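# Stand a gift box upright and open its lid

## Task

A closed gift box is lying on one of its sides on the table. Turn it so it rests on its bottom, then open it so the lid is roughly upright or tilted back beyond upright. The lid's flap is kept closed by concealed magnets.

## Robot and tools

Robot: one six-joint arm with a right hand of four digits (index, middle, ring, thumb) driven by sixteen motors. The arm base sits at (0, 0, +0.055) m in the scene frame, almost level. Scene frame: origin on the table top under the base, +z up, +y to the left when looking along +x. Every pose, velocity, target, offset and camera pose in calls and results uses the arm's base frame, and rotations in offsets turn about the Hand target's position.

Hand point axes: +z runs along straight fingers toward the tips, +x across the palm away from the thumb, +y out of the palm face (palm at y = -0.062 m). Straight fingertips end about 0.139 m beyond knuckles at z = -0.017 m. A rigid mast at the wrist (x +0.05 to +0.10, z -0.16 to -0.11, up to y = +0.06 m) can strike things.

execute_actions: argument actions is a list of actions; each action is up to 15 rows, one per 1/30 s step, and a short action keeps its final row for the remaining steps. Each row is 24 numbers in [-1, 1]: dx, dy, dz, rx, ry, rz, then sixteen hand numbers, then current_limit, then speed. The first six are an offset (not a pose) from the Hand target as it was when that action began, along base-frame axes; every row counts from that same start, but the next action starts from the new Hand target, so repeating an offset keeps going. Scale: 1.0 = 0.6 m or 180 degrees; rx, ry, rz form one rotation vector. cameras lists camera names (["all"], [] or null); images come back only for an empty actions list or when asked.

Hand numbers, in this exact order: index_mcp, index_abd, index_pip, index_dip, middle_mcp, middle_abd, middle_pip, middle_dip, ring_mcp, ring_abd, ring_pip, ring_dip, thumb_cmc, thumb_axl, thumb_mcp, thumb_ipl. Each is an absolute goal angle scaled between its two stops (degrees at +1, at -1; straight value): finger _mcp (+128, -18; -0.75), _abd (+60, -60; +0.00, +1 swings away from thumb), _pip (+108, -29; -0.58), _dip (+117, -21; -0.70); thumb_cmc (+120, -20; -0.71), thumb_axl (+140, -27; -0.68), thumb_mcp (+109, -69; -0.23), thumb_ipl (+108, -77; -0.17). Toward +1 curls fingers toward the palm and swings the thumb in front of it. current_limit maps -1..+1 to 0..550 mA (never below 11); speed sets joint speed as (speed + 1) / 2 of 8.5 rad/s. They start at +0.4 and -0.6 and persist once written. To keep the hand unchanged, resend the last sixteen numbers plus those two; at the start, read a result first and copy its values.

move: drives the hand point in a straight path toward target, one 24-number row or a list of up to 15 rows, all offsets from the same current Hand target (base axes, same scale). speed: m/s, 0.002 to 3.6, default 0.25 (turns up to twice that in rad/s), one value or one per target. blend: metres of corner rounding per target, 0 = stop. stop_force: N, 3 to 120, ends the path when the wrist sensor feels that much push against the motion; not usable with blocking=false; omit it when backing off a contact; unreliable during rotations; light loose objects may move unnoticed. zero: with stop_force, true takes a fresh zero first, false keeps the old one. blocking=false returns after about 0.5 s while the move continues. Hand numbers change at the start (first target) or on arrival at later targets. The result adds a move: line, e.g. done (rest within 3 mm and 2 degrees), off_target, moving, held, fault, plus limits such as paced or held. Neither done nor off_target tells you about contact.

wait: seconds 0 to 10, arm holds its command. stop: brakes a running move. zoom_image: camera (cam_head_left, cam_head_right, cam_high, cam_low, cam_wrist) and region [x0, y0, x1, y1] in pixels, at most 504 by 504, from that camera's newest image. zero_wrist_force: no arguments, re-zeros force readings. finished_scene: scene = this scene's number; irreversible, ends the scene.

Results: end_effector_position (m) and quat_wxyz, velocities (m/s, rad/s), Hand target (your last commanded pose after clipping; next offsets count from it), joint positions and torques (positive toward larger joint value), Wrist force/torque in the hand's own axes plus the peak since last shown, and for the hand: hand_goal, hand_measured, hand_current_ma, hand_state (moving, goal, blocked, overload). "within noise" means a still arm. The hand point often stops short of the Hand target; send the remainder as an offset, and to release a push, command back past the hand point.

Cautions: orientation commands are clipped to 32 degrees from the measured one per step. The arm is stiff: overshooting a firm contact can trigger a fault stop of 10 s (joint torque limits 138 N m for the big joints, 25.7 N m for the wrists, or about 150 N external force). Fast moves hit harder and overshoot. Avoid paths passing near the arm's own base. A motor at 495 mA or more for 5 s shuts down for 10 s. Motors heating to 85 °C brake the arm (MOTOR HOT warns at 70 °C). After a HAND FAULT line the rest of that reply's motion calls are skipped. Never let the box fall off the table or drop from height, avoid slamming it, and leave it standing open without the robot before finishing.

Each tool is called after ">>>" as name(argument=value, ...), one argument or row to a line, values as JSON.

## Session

>>> execute_actions(
  actions=[],
)

Scene clock: 0.00 s.
end_effector_position=(+0.4915, -0.1956, +0.1572) hand_goal=(-0.754, +0.000, -0.576, -0.696, -0.754, +0.000, -0.576, -0.696, -0.754, +0.000, -0.576, -0.696, -0.714, -0.678, -0.226, -0.168) hand_measured=(-0.754, +0.000, -0.576, -0.696, -0.754, +0.000, -0.576, -0.696, -0.754, +0.000, -0.576, -0.696, -0.714, -0.678, -0.226, -0.168) hand_current_ma=(+0, +0, +0, +0, +0, +0, +0, +0, +0, +0, +0, +0, +0, +0, +0, +0) hand_state=(goal, goal, goal, goal, goal, goal, goal, goal, goal, goal, goal, goal, goal, goal, goal, goal) hand_current_limit=0.40 hand_speed=-0.60 end_effector_quat_wxyz=(+0.088, +0.992, +0.081, -0.029)
Joint positions: [-0.395 -1.403 1.992 -2.189 -1.754 1.01]
Joint velocities: within noise
Joint torques (N m): no reading
Wrist force (N): no reading
Wrist torque (N m): no reading
Wrist force, peak (N): no reading
Hand target: +0.4915, -0.1956, +0.1572; +0.088, +0.992, +0.081, -0.029

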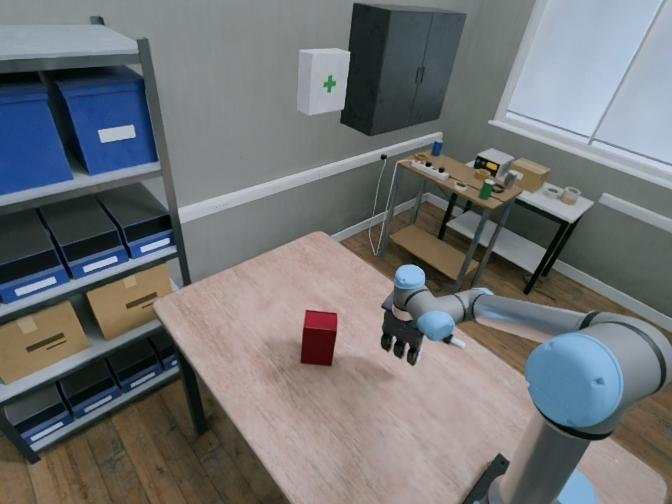

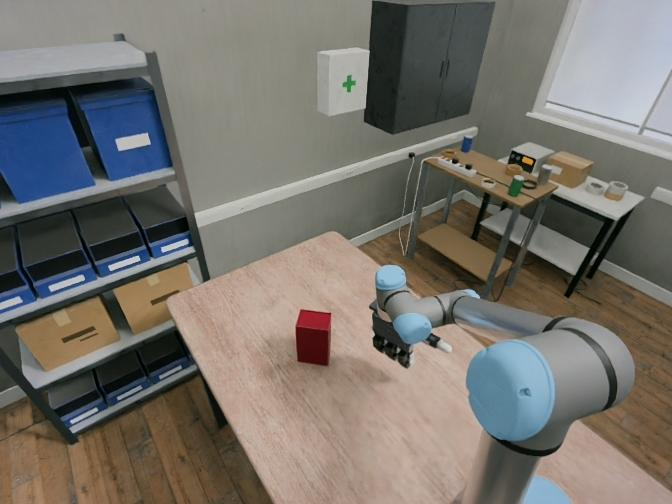

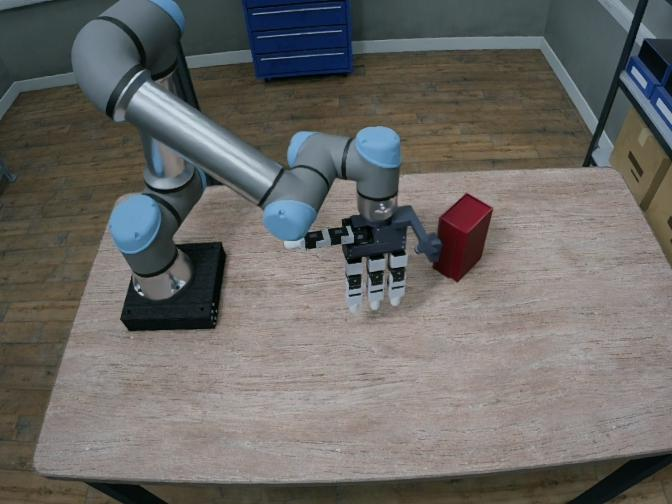

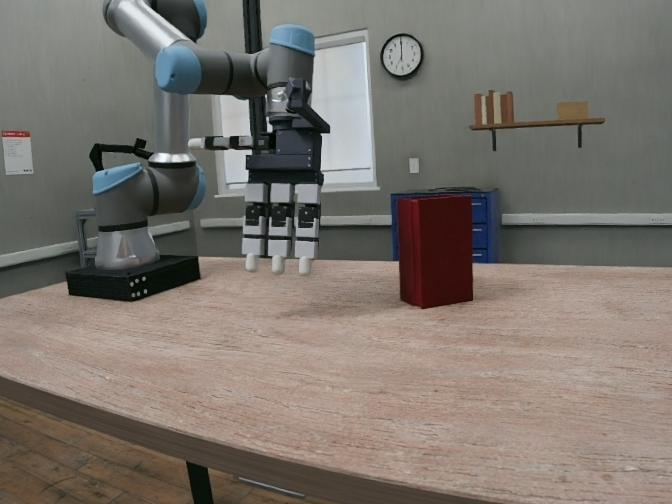

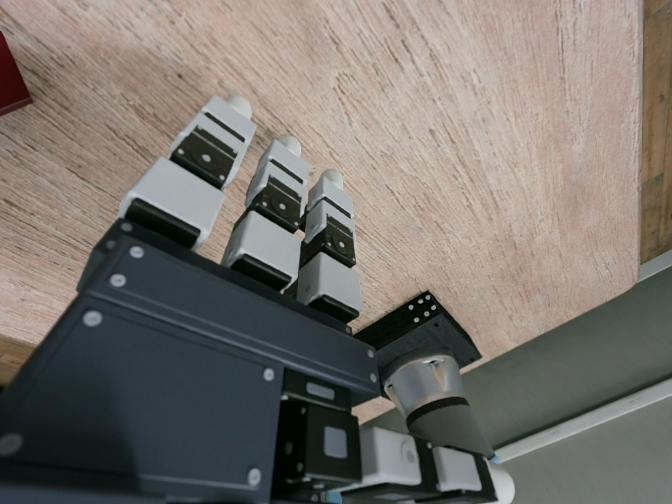

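>>> zoom_image(
  camera="cam_low",
  region=[370, 170, 510, 320],
)

>>> zoom_image(
  camera="cam_high",
  region=[410, 180, 520, 290],
)

>>> zoom_image(
  camera="cam_head_left",
  region=[270, 290, 370, 390],
)

Scaled by 3.360 from the camera's 672x504 image, which has a finer 960x720 frame.

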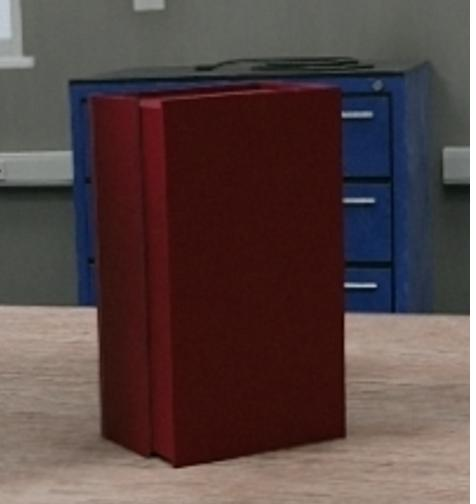

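Scaled by 4.582 from the camera's 672x504 image, which has a finer 960x720 frame.

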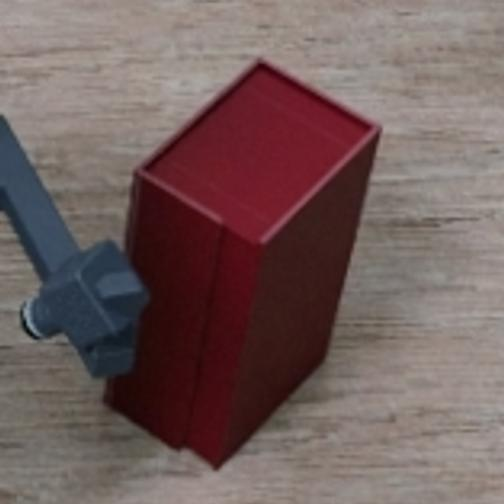

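Scaled by 5.040 from the camera's 672x504 image, which has a finer 960x720 frame.

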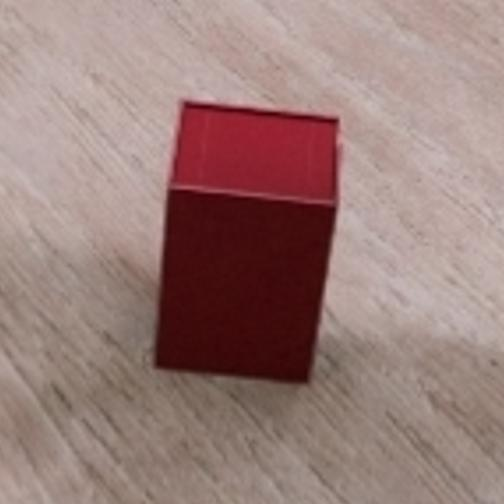

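>>> move(
  target=[
    [0,0.05,0.12,0.592,0.2107,-0.6636,-0.754,0,-0.576,-0.696,-0.754,0,-0.576,-0.696,-0.754,0,-0.576,-0.696,0.571,-0.678,-0.23,-0.17,0.4,-0.3],
    [0.131,0.221,-0.12,0.592,0.2107,-0.6636,-0.754,0,-0.576,-0.696,-0.754,0,-0.576,-0.696,-0.754,0,-0.576,-0.696,0.571,-0.678,-0.23,-0.17,0.4,-0.3],
  ],
  speed=0.3,
  cameras=["cam_high","cam_low","cam_head_left"],
)

>>> zoom_image(
  camera="cam_high",
  region=[350, 170, 520, 320],
)

Scene clock: 74.43 s.
end_effector_position=(+0.5701, -0.0630, +0.0852) hand_goal=(-0.754, +0.000, -0.576, -0.696, -0.754, +0.000, -0.576, -0.696, -0.754, +0.000, -0.576, -0.696, +0.570, -0.678, -0.230, -0.170) hand_measured=(-0.752, +0.002, -0.576, -0.696, -0.752, +0.002, -0.576, -0.696, -0.754, -0.004, -0.576, -0.696, +0.578, -0.678, -0.228, -0.168) hand_current_ma=(+1, +1, +0, +0, +1, +1, +0, +0, +0, -2, +0, +0, +9, +0, +1, +2) hand_state=(goal, goal, goal, goal, goal, goal, goal, goal, goal, goal, goal, goal, goal, goal, goal, goal) hand_current_limit=0.40 hand_speed=-0.30 end_effector_quat_wxyz=(+0.664, -0.242, +0.665, +0.242)
Joint positions: [-0.807 -0.844 1.786 -0.911 0.065 1.539]
Joint torques (N m): [15.59 -55.35 -4.03 -1.8 2.13 2.02]
Wrist force (N): [-1.7 1.1 2.3]
Wrist torque (N m): [0.17 0.12 -0.01]
Wrist force, peak (N): [-0.4 1.8 3.7]
Hand target: +0.5701, -0.0630, +0.0852; +0.664, -0.242, +0.664, +0.242
Off the commanded pose: 0.000 m, 0 deg.
move: done
Images, in order (width x height): cam_head_left 672x504, cam_high 672x504, cam_low 672x504.

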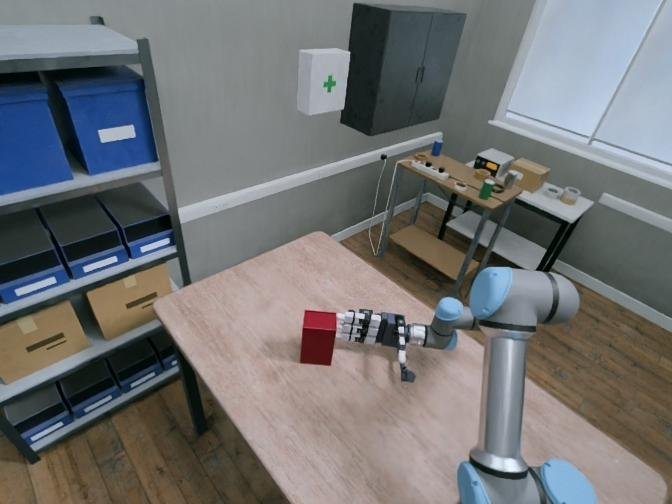

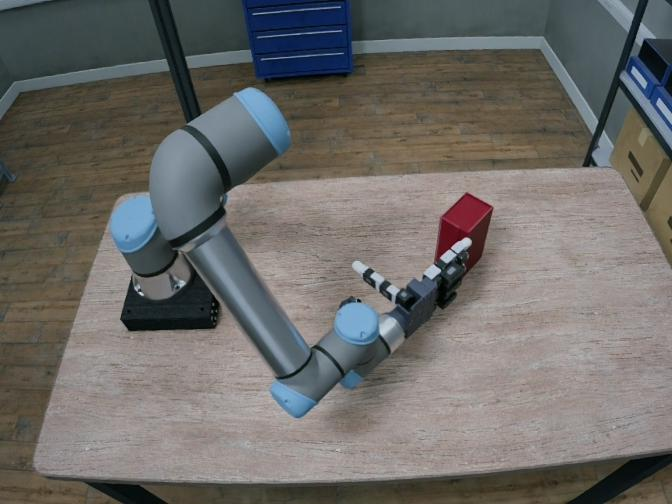

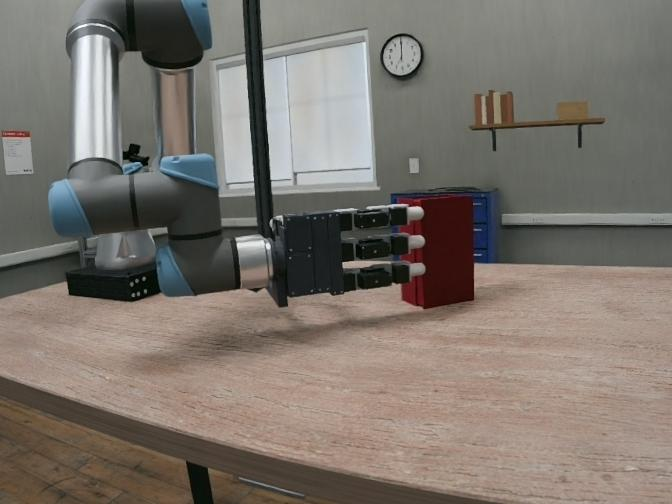

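Scaled by 2.965 from the camera's 672x504 image, which has a finer 960x720 frame.

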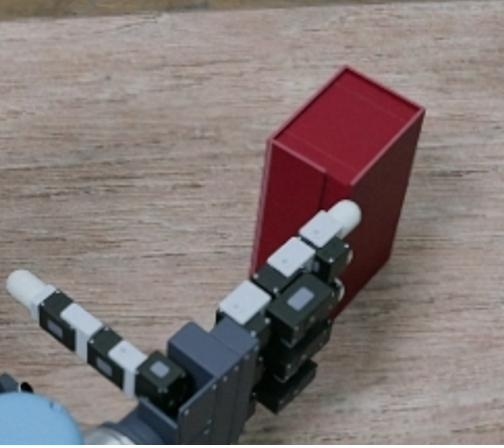

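>>> move(
  target=[
    [0.003,-0.004,-0.033,0,0,0,-0.8,0,-0.576,-0.696,-0.8,0,-0.576,-0.696,-0.8,0,-0.576,-0.696,0.571,-0.678,-0.23,-0.17,0.4,-0.3],
    [0.201,0.162,-0.033,0,0,0,-0.8,0,-0.576,-0.696,-0.8,0,-0.576,-0.696,-0.8,0,-0.576,-0.696,0.571,-0.678,-0.23,-0.17,0.4,-0.3],
  ],
  speed=0.1,
  stop_force=5,
  cameras=["cam_high","cam_head_left"],
)

>>> zoom_image(
  camera="cam_high",
  region=[390, 170, 520, 300],
)

>>> zoom_image(
  camera="cam_head_left",
  region=[270, 270, 400, 400],
)

Scene clock: 86.87 s.
end_effector_position=(+0.6907, +0.0342, +0.0654) hand_goal=(-0.800, +0.000, -0.576, -0.696, -0.800, +0.000, -0.576, -0.696, -0.800, +0.000, -0.576, -0.696, +0.570, -0.678, -0.230, -0.170) hand_measured=(-0.798, +0.002, -0.576, -0.696, -0.798, +0.002, -0.576, -0.696, -0.800, +0.002, -0.576, -0.696, +0.578, -0.678, -0.228, -0.168) hand_current_ma=(+1, +1, +0, +0, +1, +1, +0, +0, +0, +1, +0, +0, +9, +0, +1, +2) hand_state=(goal, goal, goal, goal, goal, goal, goal, goal, goal, goal, goal, goal, goal, goal, goal, goal) hand_current_limit=0.40 hand_speed=-0.30 end_effector_quat_wxyz=(+0.664, -0.242, +0.664, +0.242)
Joint positions: [-0.529 -0.704 1.557 -0.853 0.343 1.571]
Joint torques (N m): [15.26 -36.13 -25.05 1.11 2.3 -2.16]
Wrist force (N): [-1.6 1.3 2.8]
Wrist torque (N m): [0.15 0.13 0.11]
Wrist force, peak (N): [-1.8 1.4 3.4]
Hand target: +0.6907, +0.0342, +0.0654; +0.664, -0.242, +0.664, +0.242
Off the commanded pose: 0.000 m, 0 deg.
move: done
Images, in order (width x height): cam_head_left 672x504, cam_high 672x504.

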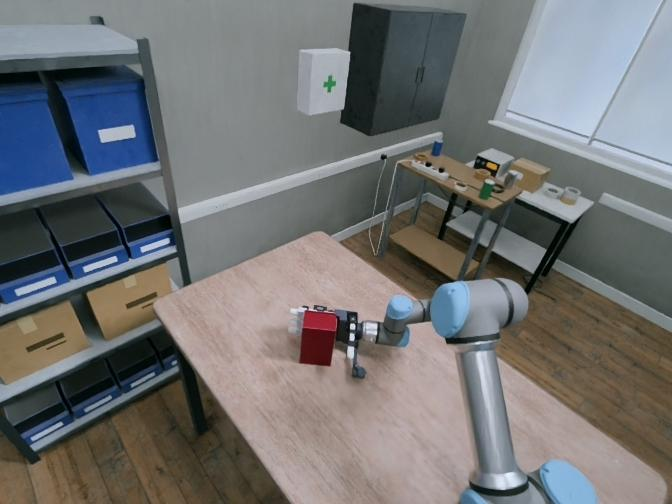

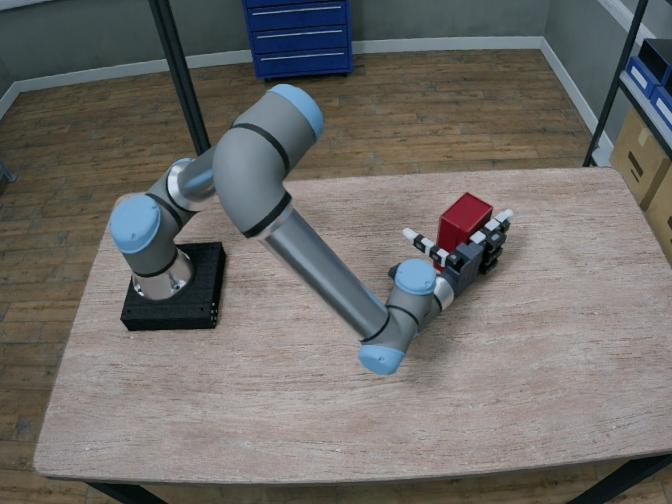

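Scaled by 3.877 from the camera's 672x504 image, which has a finer 960x720 frame.

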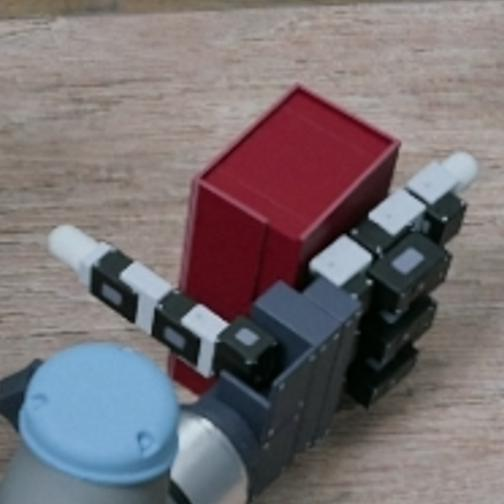

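Scaled by 3.877 from the camera's 672x504 image, which has a finer 960x720 frame.

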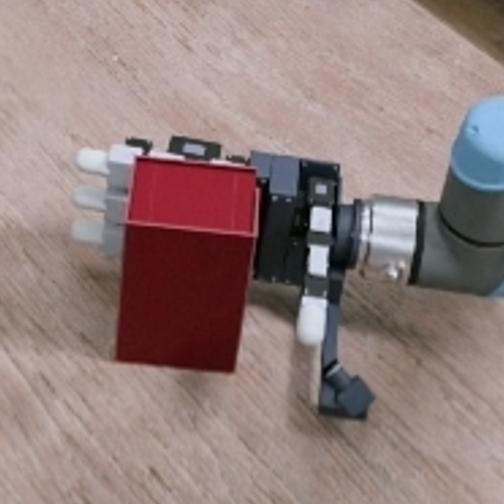

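>>> move(
  target=[
    [-0.0096,0.0115,0,0,0,0,-0.73,0,-0.576,-0.696,-0.73,0,-0.576,-0.696,-0.73,0,-0.576,-0.696,0.571,-0.678,0.1,0.2,0.4,-0.6],
    [-0.0096,0.0115,0,0,0,0,-0.66,0,-0.576,-0.696,-0.66,0,-0.576,-0.696,-0.66,0,-0.576,-0.696,0.571,-0.678,0.35,0.4,0.5,-0.7],
  ],
  speed=0.05,
  cameras=["cam_high","cam_head_left","cam_low"],
)

>>> zoom_image(
  camera="cam_high",
  region=[390, 170, 520, 300],
)

>>> zoom_image(
  camera="cam_head_left",
  region=[270, 270, 400, 400],
)

Scene clock: 93.83 s.
end_effector_position=(+0.6850, +0.0411, +0.0654) hand_goal=(-0.660, +0.000, -0.576, -0.696, -0.660, +0.000, -0.576, -0.696, -0.660, +0.000, -0.576, -0.696, +0.570, -0.678, +0.350, +0.400) hand_measured=(-0.678, +0.002, -0.576, -0.696, -0.678, +0.002, -0.576, -0.696, -0.678, +0.002, -0.576, -0.696, +0.574, -0.678, +0.078, +0.212) hand_current_ma=(-31, +1, +0, +0, -29, +1, +0, +0, -28, +1, +0, +0, +4, +0, -412, -413) hand_state=(goal, goal, goal, goal, goal, goal, goal, goal, goal, goal, goal, goal, goal, goal, blocked, blocked) hand_current_limit=0.50 hand_speed=-0.70 end_effector_quat_wxyz=(+0.664, -0.242, +0.664, +0.242)
Joint positions: [-0.524 -0.716 1.584 -0.867 0.349 1.571]
Joint torques (N m): [15.24 -59.52 -4.84 -2.18 1.91 1.91]
Wrist force (N): [-1.6 0.3 2.7]
Wrist torque (N m): [0.14 0.06 -0.06]
Wrist force, peak (N): [-1.8 1.2 3.2]
Hand target: +0.6850, +0.0411, +0.0654; +0.664, -0.242, +0.664, +0.242
Off the commanded pose: 0.000 m, 0 deg.
move: done
Images, in order (width x height): cam_head_left 672x504, cam_high 672x504, cam_low 672x504.

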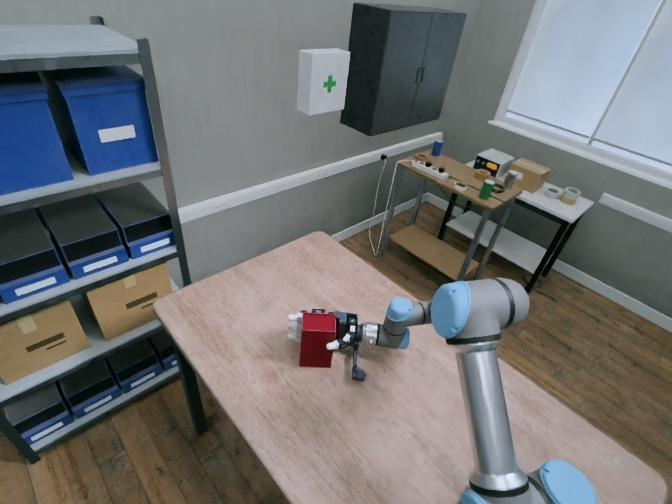

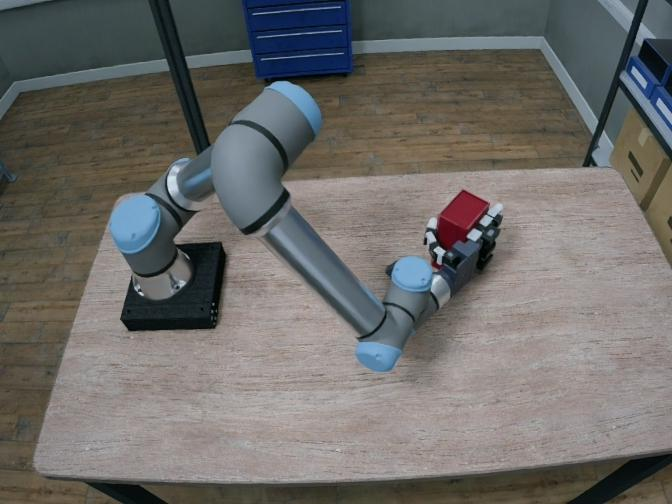

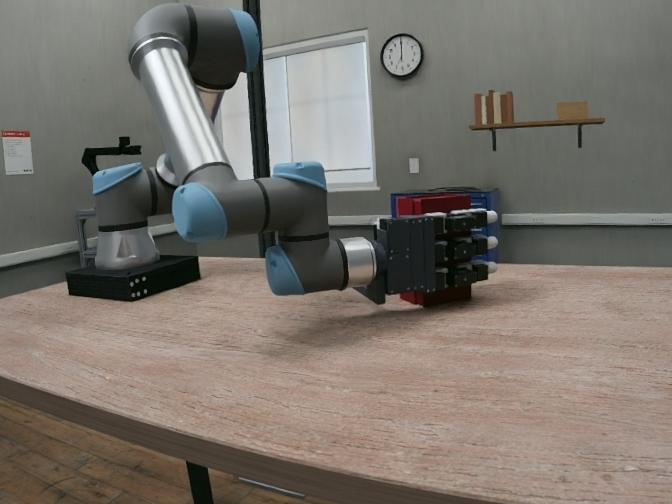

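Scaled by 3.877 from the camera's 672x504 image, which has a finer 960x720 frame.

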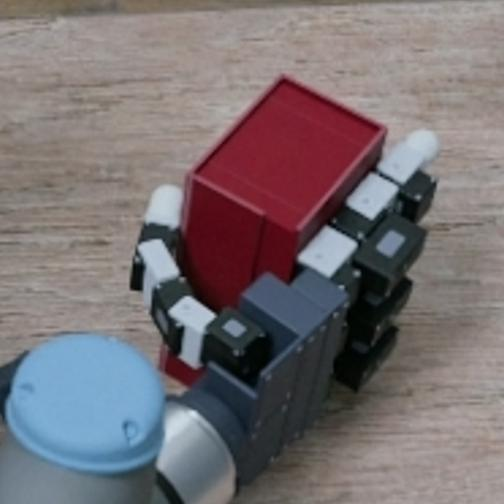

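Scaled by 3.877 from the camera's 672x504 image, which has a finer 960x720 frame.

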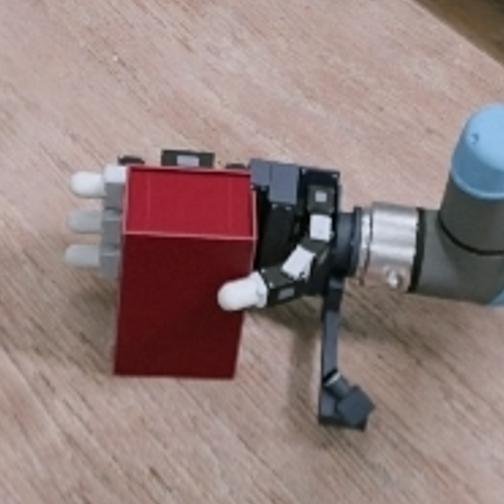

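>>> move(
  target=[
    [0,0,0.08,0,0,0,-0.66,0,-0.576,-0.696,-0.66,0,-0.576,-0.696,-0.66,0,-0.576,-0.696,0.571,-0.678,0.35,0.4,0.5,-0.7],
    [-0.08,-0.06,0.25,0.383,0.3215,0,-0.66,0,-0.576,-0.696,-0.66,0,-0.576,-0.696,-0.66,0,-0.576,-0.696,0.571,-0.678,0.35,0.4,0.5,-0.7],
  ],
  speed=0.15,
  cameras=["cam_high","cam_head_left","cam_low"],
)

Scene clock: 105.47 s.
end_effector_position=(+0.6370, +0.0050, +0.2154) hand_goal=(-0.660, +0.000, -0.576, -0.696, -0.660, +0.000, -0.576, -0.696, -0.660, +0.000, -0.576, -0.696, +0.570, -0.678, +0.350, +0.400) hand_measured=(-0.666, +0.002, -0.576, -0.696, -0.666, +0.002, -0.576, -0.696, -0.668, +0.002, -0.580, -0.696, +0.572, -0.676, +0.352, +0.398) hand_current_ma=(-7, +1, +0, +0, -7, +1, +0, +0, -8, +2, -2, +0, +1, +2, +1, -1) hand_state=(goal, goal, goal, goal, goal, goal, goal, goal, goal, goal, goal, goal, goal, goal, goal, goal) hand_current_limit=0.50 hand_speed=-0.70 end_effector_quat_wxyz=(+0.299, +0.299, +0.641, +0.641)
Joint positions: [-0.565 -1.08 1.98 -0.901 0.308 3.143]
Joint torques (N m): [14.51 -47.34 -6.49 -2.37 2.26 1.89]
Wrist force (N): [0.6 1.3 1.1]
Wrist torque (N m): [0.10 0.21 -0.21]
Wrist force, peak (N): [-1.6 0.8 3.3]
Hand target: +0.6370, +0.0051, +0.2154; +0.299, +0.299, +0.641, +0.641
Off the commanded pose: 0.000 m, 0 deg.
move: done
Images, in order (width x height): cam_head_left 672x504, cam_high 672x504, cam_low 672x504.

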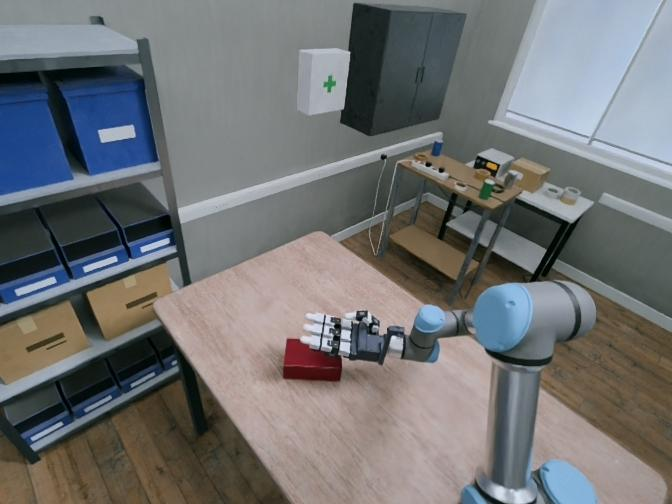

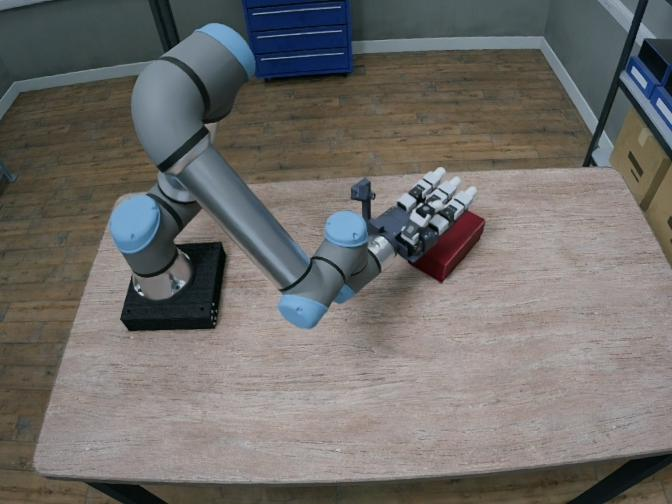

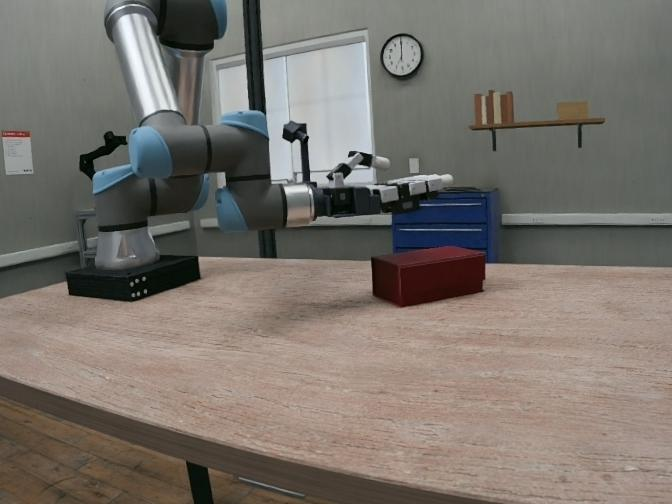

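>>> zoom_image(
  camera="cam_low",
  region=[350, 220, 510, 320],
)

>>> zoom_image(
  camera="cam_high",
  region=[390, 160, 510, 300],
)

>>> zoom_image(
  camera="cam_head_left",
  region=[260, 300, 380, 400],
)

Scaled by 3.150 from the camera's 672x504 image, which has a finer 960x720 frame.

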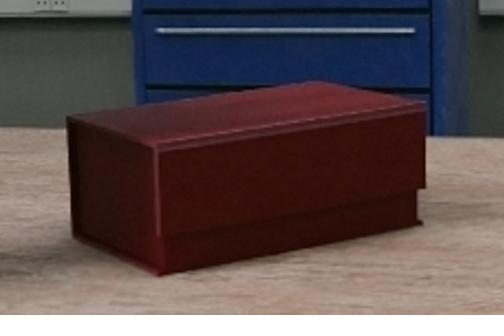

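Scaled by 3.600 from the camera's 672x504 image, which has a finer 960x720 frame.

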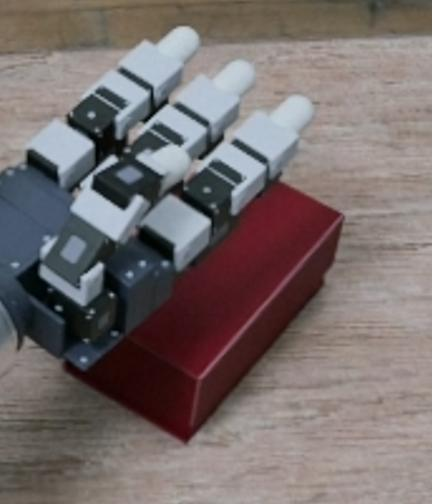

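Scaled by 4.200 from the camera's 672x504 image, which has a finer 960x720 frame.

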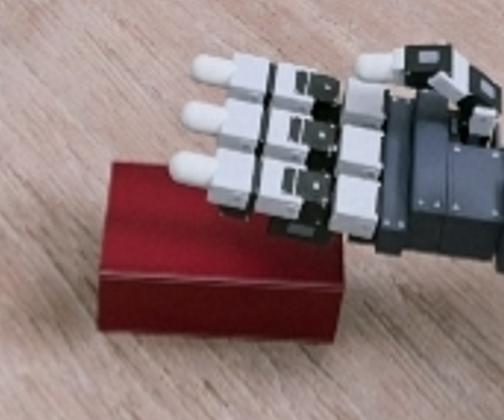

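>>> move(
  target=[
    [-0.06,0.1,0.16,0,0,0,-0.89,0,-0.431,0.174,-0.89,0,-0.431,0.174,-0.89,0,-0.431,0.174,0.571,-0.678,-0.449,-0.168,0.4,-0.3],
    [-0.06,0.15,0.16,-0.867,0.061,0.167,-0.89,0,-0.431,0.174,-0.89,0,-0.431,0.174,-0.89,0,-0.431,0.174,0.571,-0.678,-0.449,-0.168,0.4,-0.3],
    [0.137,0.131,-0.171,-0.867,0.061,0.167,-0.89,0,-0.431,0.174,-0.89,0,-0.431,0.174,-0.89,0,-0.431,0.174,0.571,-0.678,-0.449,-0.168,0.4,-0.3],
  ],
  speed=0.35,
  cameras=["cam_high","cam_head_left","cam_low"],
)

>>> zoom_image(
  camera="cam_low",
  region=[350, 170, 510, 320],
)

>>> zoom_image(
  camera="cam_high",
  region=[390, 160, 510, 300],
)

>>> zoom_image(
  camera="cam_head_left",
  region=[260, 280, 380, 400],
)

Scene clock: 136.47 s.
end_effector_position=(+0.7192, +0.0837, +0.1128) hand_goal=(-0.890, +0.000, -0.432, +0.174, -0.890, +0.000, -0.432, +0.174, -0.890, +0.000, -0.432, +0.174, +0.570, -0.678, -0.450, -0.168) hand_measured=(-0.884, +0.002, -0.432, +0.170, -0.882, +0.002, -0.432, +0.172, -0.882, +0.002, -0.432, +0.172, +0.572, -0.676, -0.448, -0.166) hand_current_ma=(+7, +1, +0, -2, +8, +1, +0, -2, +9, +1, +0, -2, +2, +1, +1, +1) hand_state=(goal, goal, goal, goal, goal, goal, goal, goal, goal, goal, goal, goal, goal, goal, goal, goal) hand_current_limit=0.40 hand_speed=-0.30 end_effector_quat_wxyz=(+0.179, -0.310, +0.809, -0.467)
Joint positions: [0.085 -0.791 1.027 0.527 2.334 0.585]
Joint torques (N m): [-13.39 -39.28 -31.25 2.45 -0.82 -2.09]
Wrist force (N): [-0.6 -1.0 -0.1]
Wrist torque (N m): [0.24 0.12 0.26]
Wrist force, peak (N): [1.6 2.9 1.5]
Hand target: +0.7192, +0.0837, +0.1128; +0.179, -0.310, +0.809, -0.467
Off the commanded pose: 0.000 m, 0 deg.
move: done
Images, in order (width x height): cam_head_left 672x504, cam_high 672x504, cam_low 672x504.

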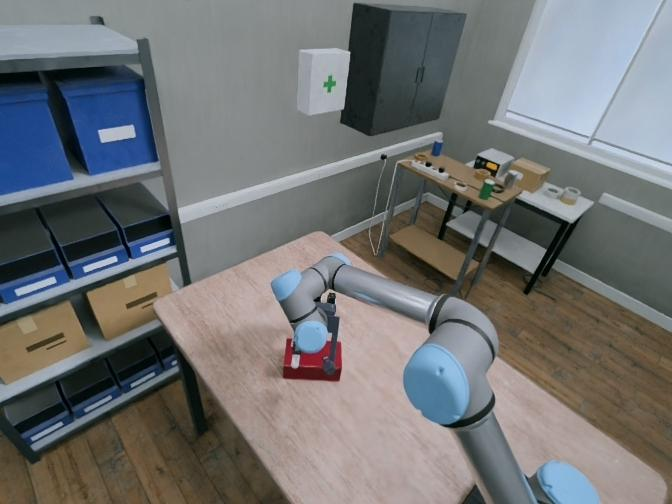

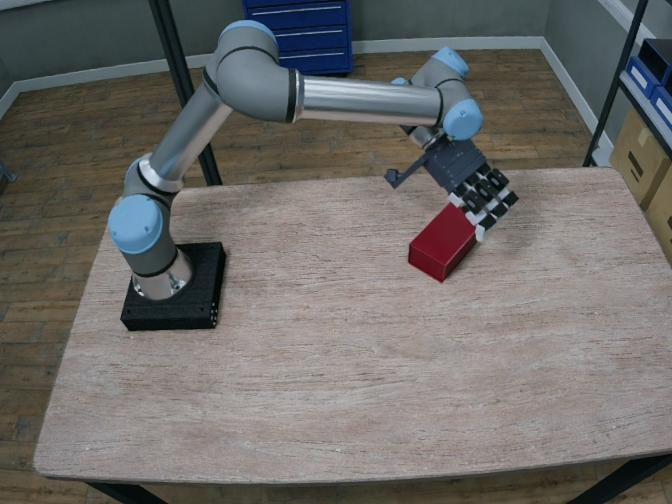

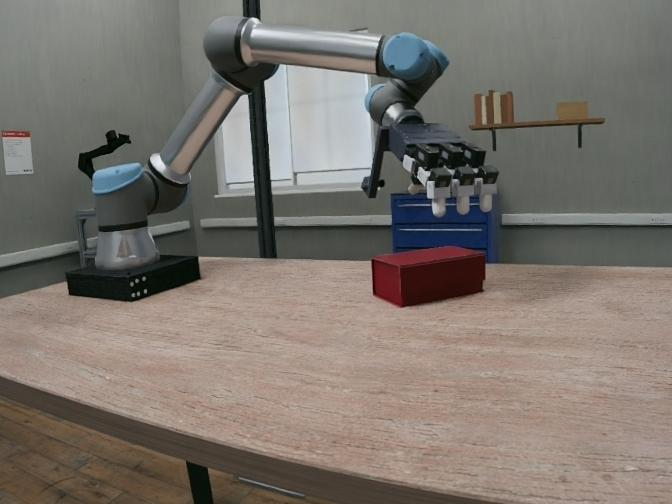

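Scaled by 3.150 from the camera's 672x504 image, which has a finer 960x720 frame.

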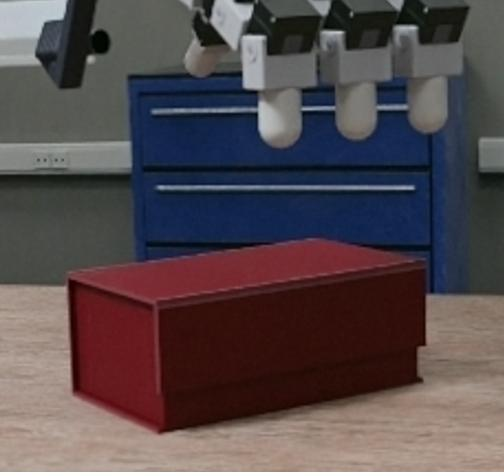

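Scaled by 3.600 from the camera's 672x504 image, which has a finer 960x720 frame.

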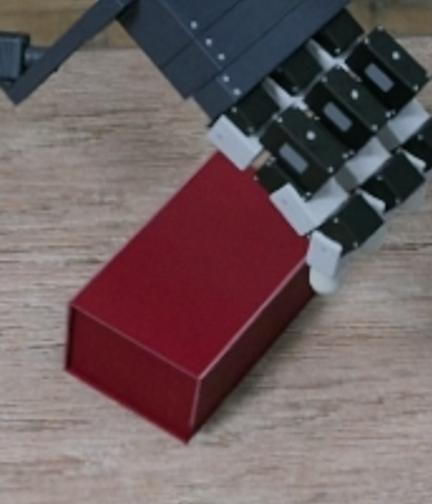

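Scaled by 4.200 from the camera's 672x504 image, which has a finer 960x720 frame.

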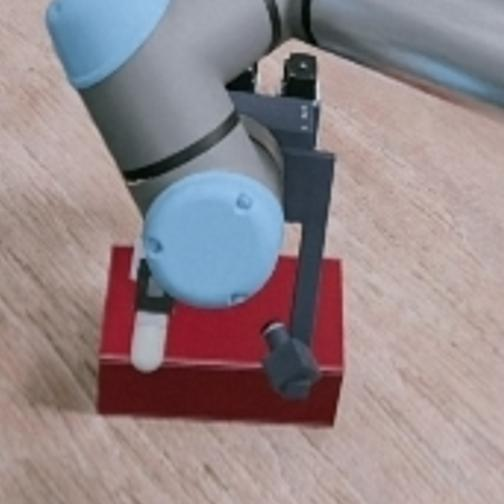

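>>> move(
  target=[
    [0,0,-0.12,0,0,0,-0.89,0,-0.431,0.174,-0.89,0,-0.431,0.174,-0.89,0,-0.431,0.174,0.571,-0.678,-0.449,-0.168,0.4,-0.3],
    [0,0,-0.2,0,0,0,-0.89,0,-0.431,0.174,-0.89,0,-0.431,0.174,-0.89,0,-0.431,0.174,0.571,-0.678,-0.449,-0.168,0.4,-0.3],
  ],
  speed=0.08,
  stop_force=4,
  cameras=["cam_high","cam_head_left","cam_low"],
)

>>> zoom_image(
  camera="cam_low",
  region=[350, 200, 510, 320],
)

>>> zoom_image(
  camera="cam_high",
  region=[390, 160, 510, 300],
)

>>> zoom_image(
  camera="cam_head_left",
  region=[260, 290, 380, 410],
)

Scene clock: 146.80 s.
end_effector_position=(+0.7192, +0.0837, -0.0072) hand_goal=(-0.890, +0.000, -0.432, +0.174, -0.890, +0.000, -0.432, +0.174, -0.890, +0.000, -0.432, +0.174, +0.570, -0.678, -0.450, -0.168) hand_measured=(-0.884, +0.002, -0.432, +0.170, -0.882, +0.002, -0.432, +0.172, -0.882, +0.002, -0.432, +0.172, +0.572, -0.676, -0.448, -0.166) hand_current_ma=(+7, +1, +0, -2, +8, +1, +0, -2, +9, +1, +0, -2, +2, +1, +1, +1) hand_state=(goal, goal, goal, goal, goal, goal, goal, goal, goal, goal, goal, goal, goal, goal, goal, goal) hand_current_limit=0.40 hand_speed=-0.30 end_effector_quat_wxyz=(+0.179, -0.310, +0.809, -0.467)
Joint positions: [0.085 -0.681 1.149 0.295 2.334 0.585]
Joint torques (N m): [-4.29 -40.58 -10.42 -0.93 -1.08 -2.06]
Wrist force (N): [-0.4 -1.0 0.2]
Wrist torque (N m): [0.24 0.09 0.28]
Wrist force, peak (N): [-0.5 -2.0 -0.3]
Hand target: +0.7192, +0.0837, -0.0072; +0.179, -0.310, +0.809, -0.467
Off the commanded pose: 0.000 m, 0 deg.
move: done
Images, in order (width x height): cam_head_left 672x504, cam_high 672x504, cam_low 672x504.

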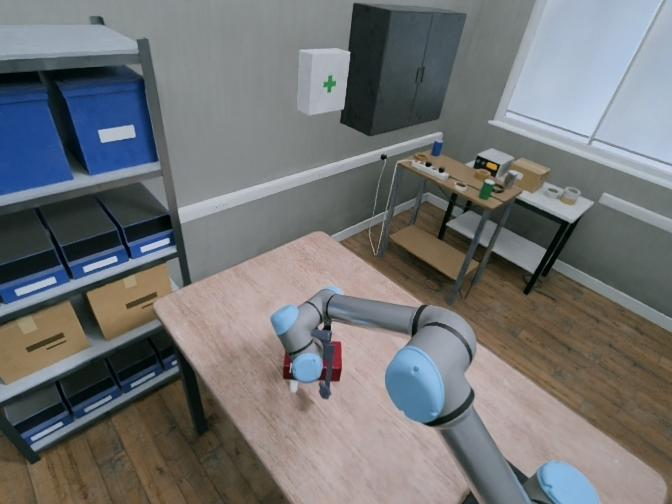

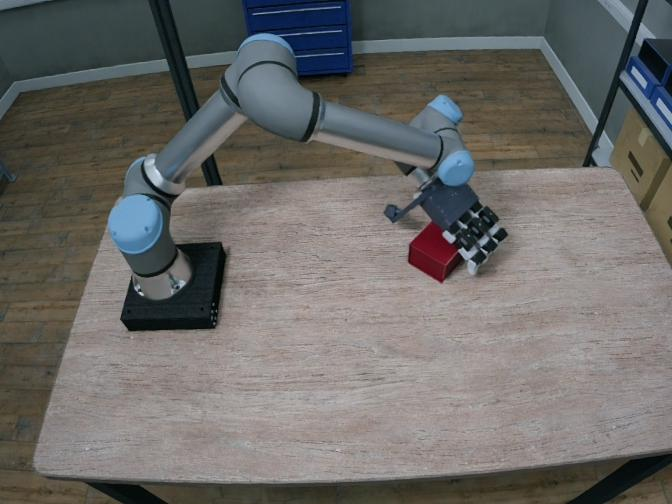

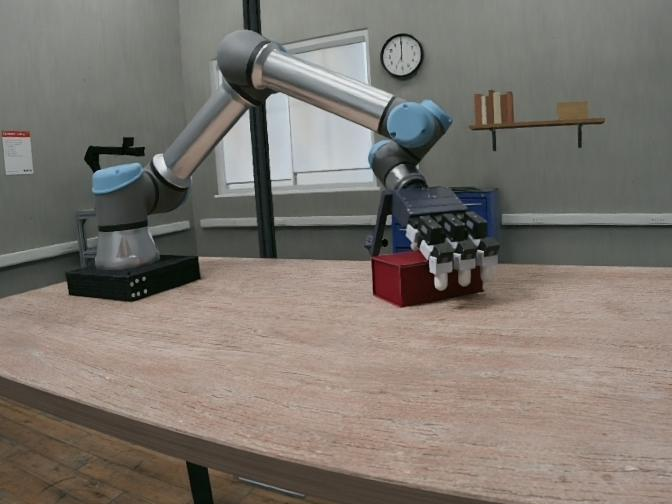

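Scaled by 3.150 from the camera's 672x504 image, which has a finer 960x720 frame.

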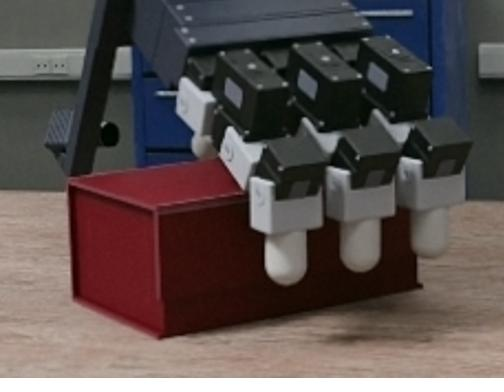

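Scaled by 3.600 from the camera's 672x504 image, which has a finer 960x720 frame.

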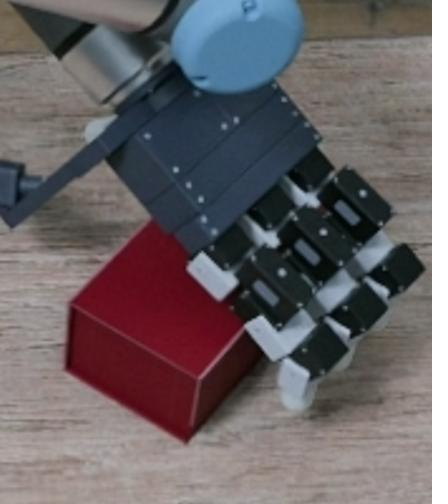

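Scaled by 4.200 from the camera's 672x504 image, which has a finer 960x720 frame.

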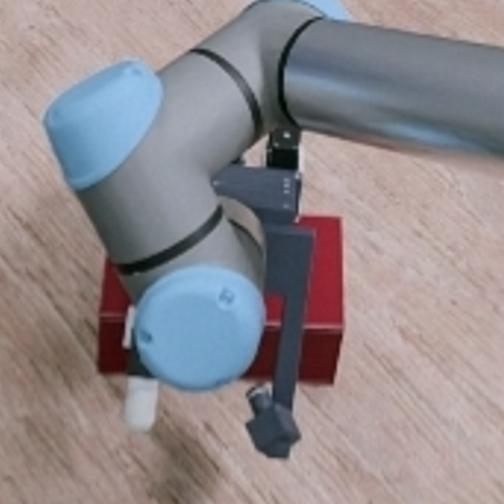

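>>> move(
  target=[
    [-0.0248,-0.0223,0,0,0,0,-0.89,0,-0.431,0.174,-0.89,0,-0.431,0.174,-0.89,0,-0.431,0.174,0.571,-0.678,-0.449,-0.168,0.4,-0.3],
    [-0.0248,-0.0223,0,0,0,0,-0.72,0,-0.5,0,-0.493,0,-0.577,0.333,-0.493,0,-0.577,0.333,0.571,-0.678,-0.15,0.438,0.2,-0.7],
    [-0.0248,-0.0223,0,0,0,0,-0.5,0,-0.577,0.3,-0.35,0,-0.577,0.45,-0.35,0,-0.577,0.45,0.571,-0.678,0.2,0.5,0.65,-0.8],
  ],
  speed=0.08,
  cameras=["cam_high","cam_low"],
)

>>> zoom_image(
  camera="cam_low",
  region=[350, 200, 510, 320],
)

>>> zoom_image(
  camera="cam_high",
  region=[390, 160, 510, 300],
)

Scene clock: 154.20 s.
end_effector_position=(+0.7043, +0.0703, -0.0072) hand_goal=(-0.500, +0.000, -0.578, +0.300, -0.350, +0.000, -0.578, +0.450, -0.350, +0.000, -0.578, +0.450, +0.570, -0.678, +0.200, +0.500) hand_measured=(-0.542, +0.002, -0.576, +0.296, -0.482, +0.012, -0.598, +0.414, -0.432, +0.012, -0.604, +0.414, +0.508, -0.704, -0.198, +0.372) hand_current_ma=(-92, +1, +1, -3, -454, +12, -29, -73, -243, +12, -44, -73, -153, -61, -454, -454) hand_state=(blocked, goal, goal, goal, blocked, goal, goal, blocked, blocked, goal, blocked, blocked, blocked, blocked, blocked, blocked) hand_current_limit=0.65 hand_speed=-0.80 end_effector_quat_wxyz=(+0.179, -0.310, +0.809, -0.467)
Joint positions: [0.065 -0.726 1.233 0.243 2.32 0.566]
Joint torques (N m): [-8.27 -54.68 -13.35 1.48 -0.88 -0.53]
Wrist force (N): [-0.6 -6.3 -0.4]
Wrist torque (N m): [0.52 0.09 0.24]
Wrist force, peak (N): [-0.6 -6.4 -0.4]
Hand target: +0.7043, +0.0703, -0.0072; +0.179, -0.310, +0.809, -0.467
Off the commanded pose: 0.000 m, 0 deg.
move: done
Images, in order (width x height): cam_high 672x504, cam_low 672x504.

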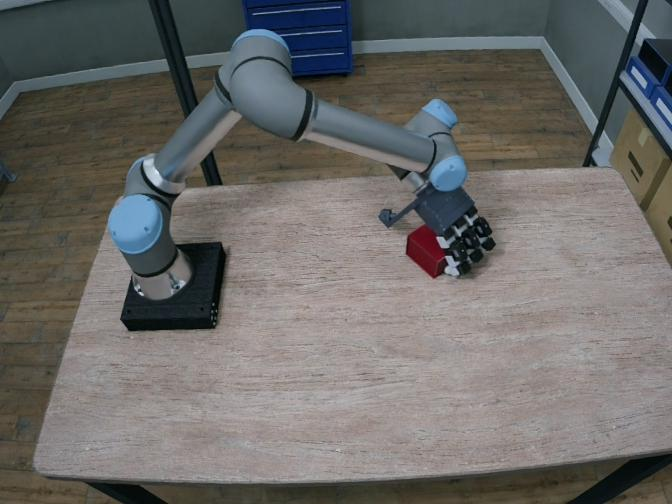

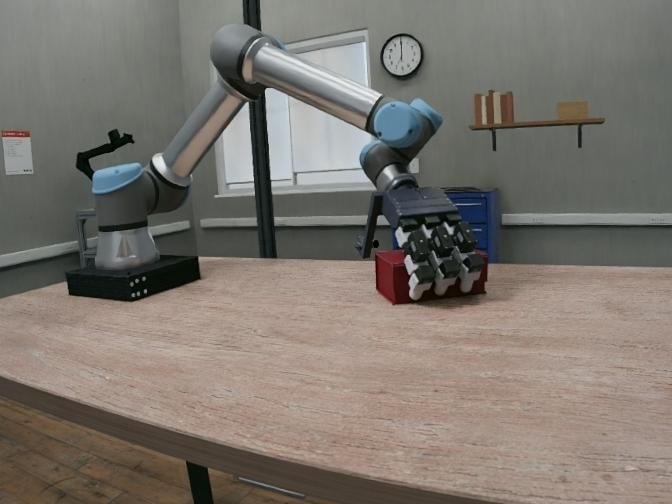

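Scaled by 3.150 from the camera's 672x504 image, which has a finer 960x720 frame.

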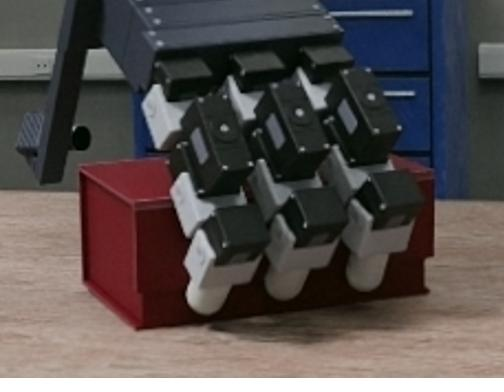

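Scaled by 3.600 from the camera's 672x504 image, which has a finer 960x720 frame.

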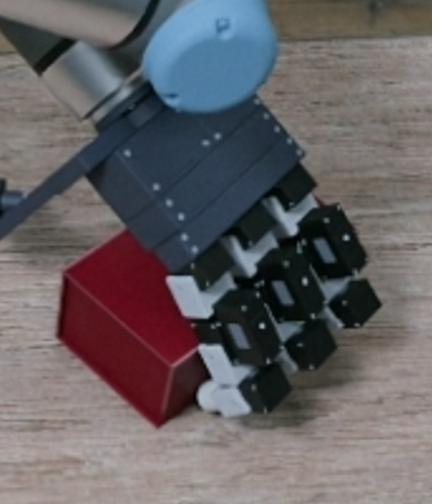

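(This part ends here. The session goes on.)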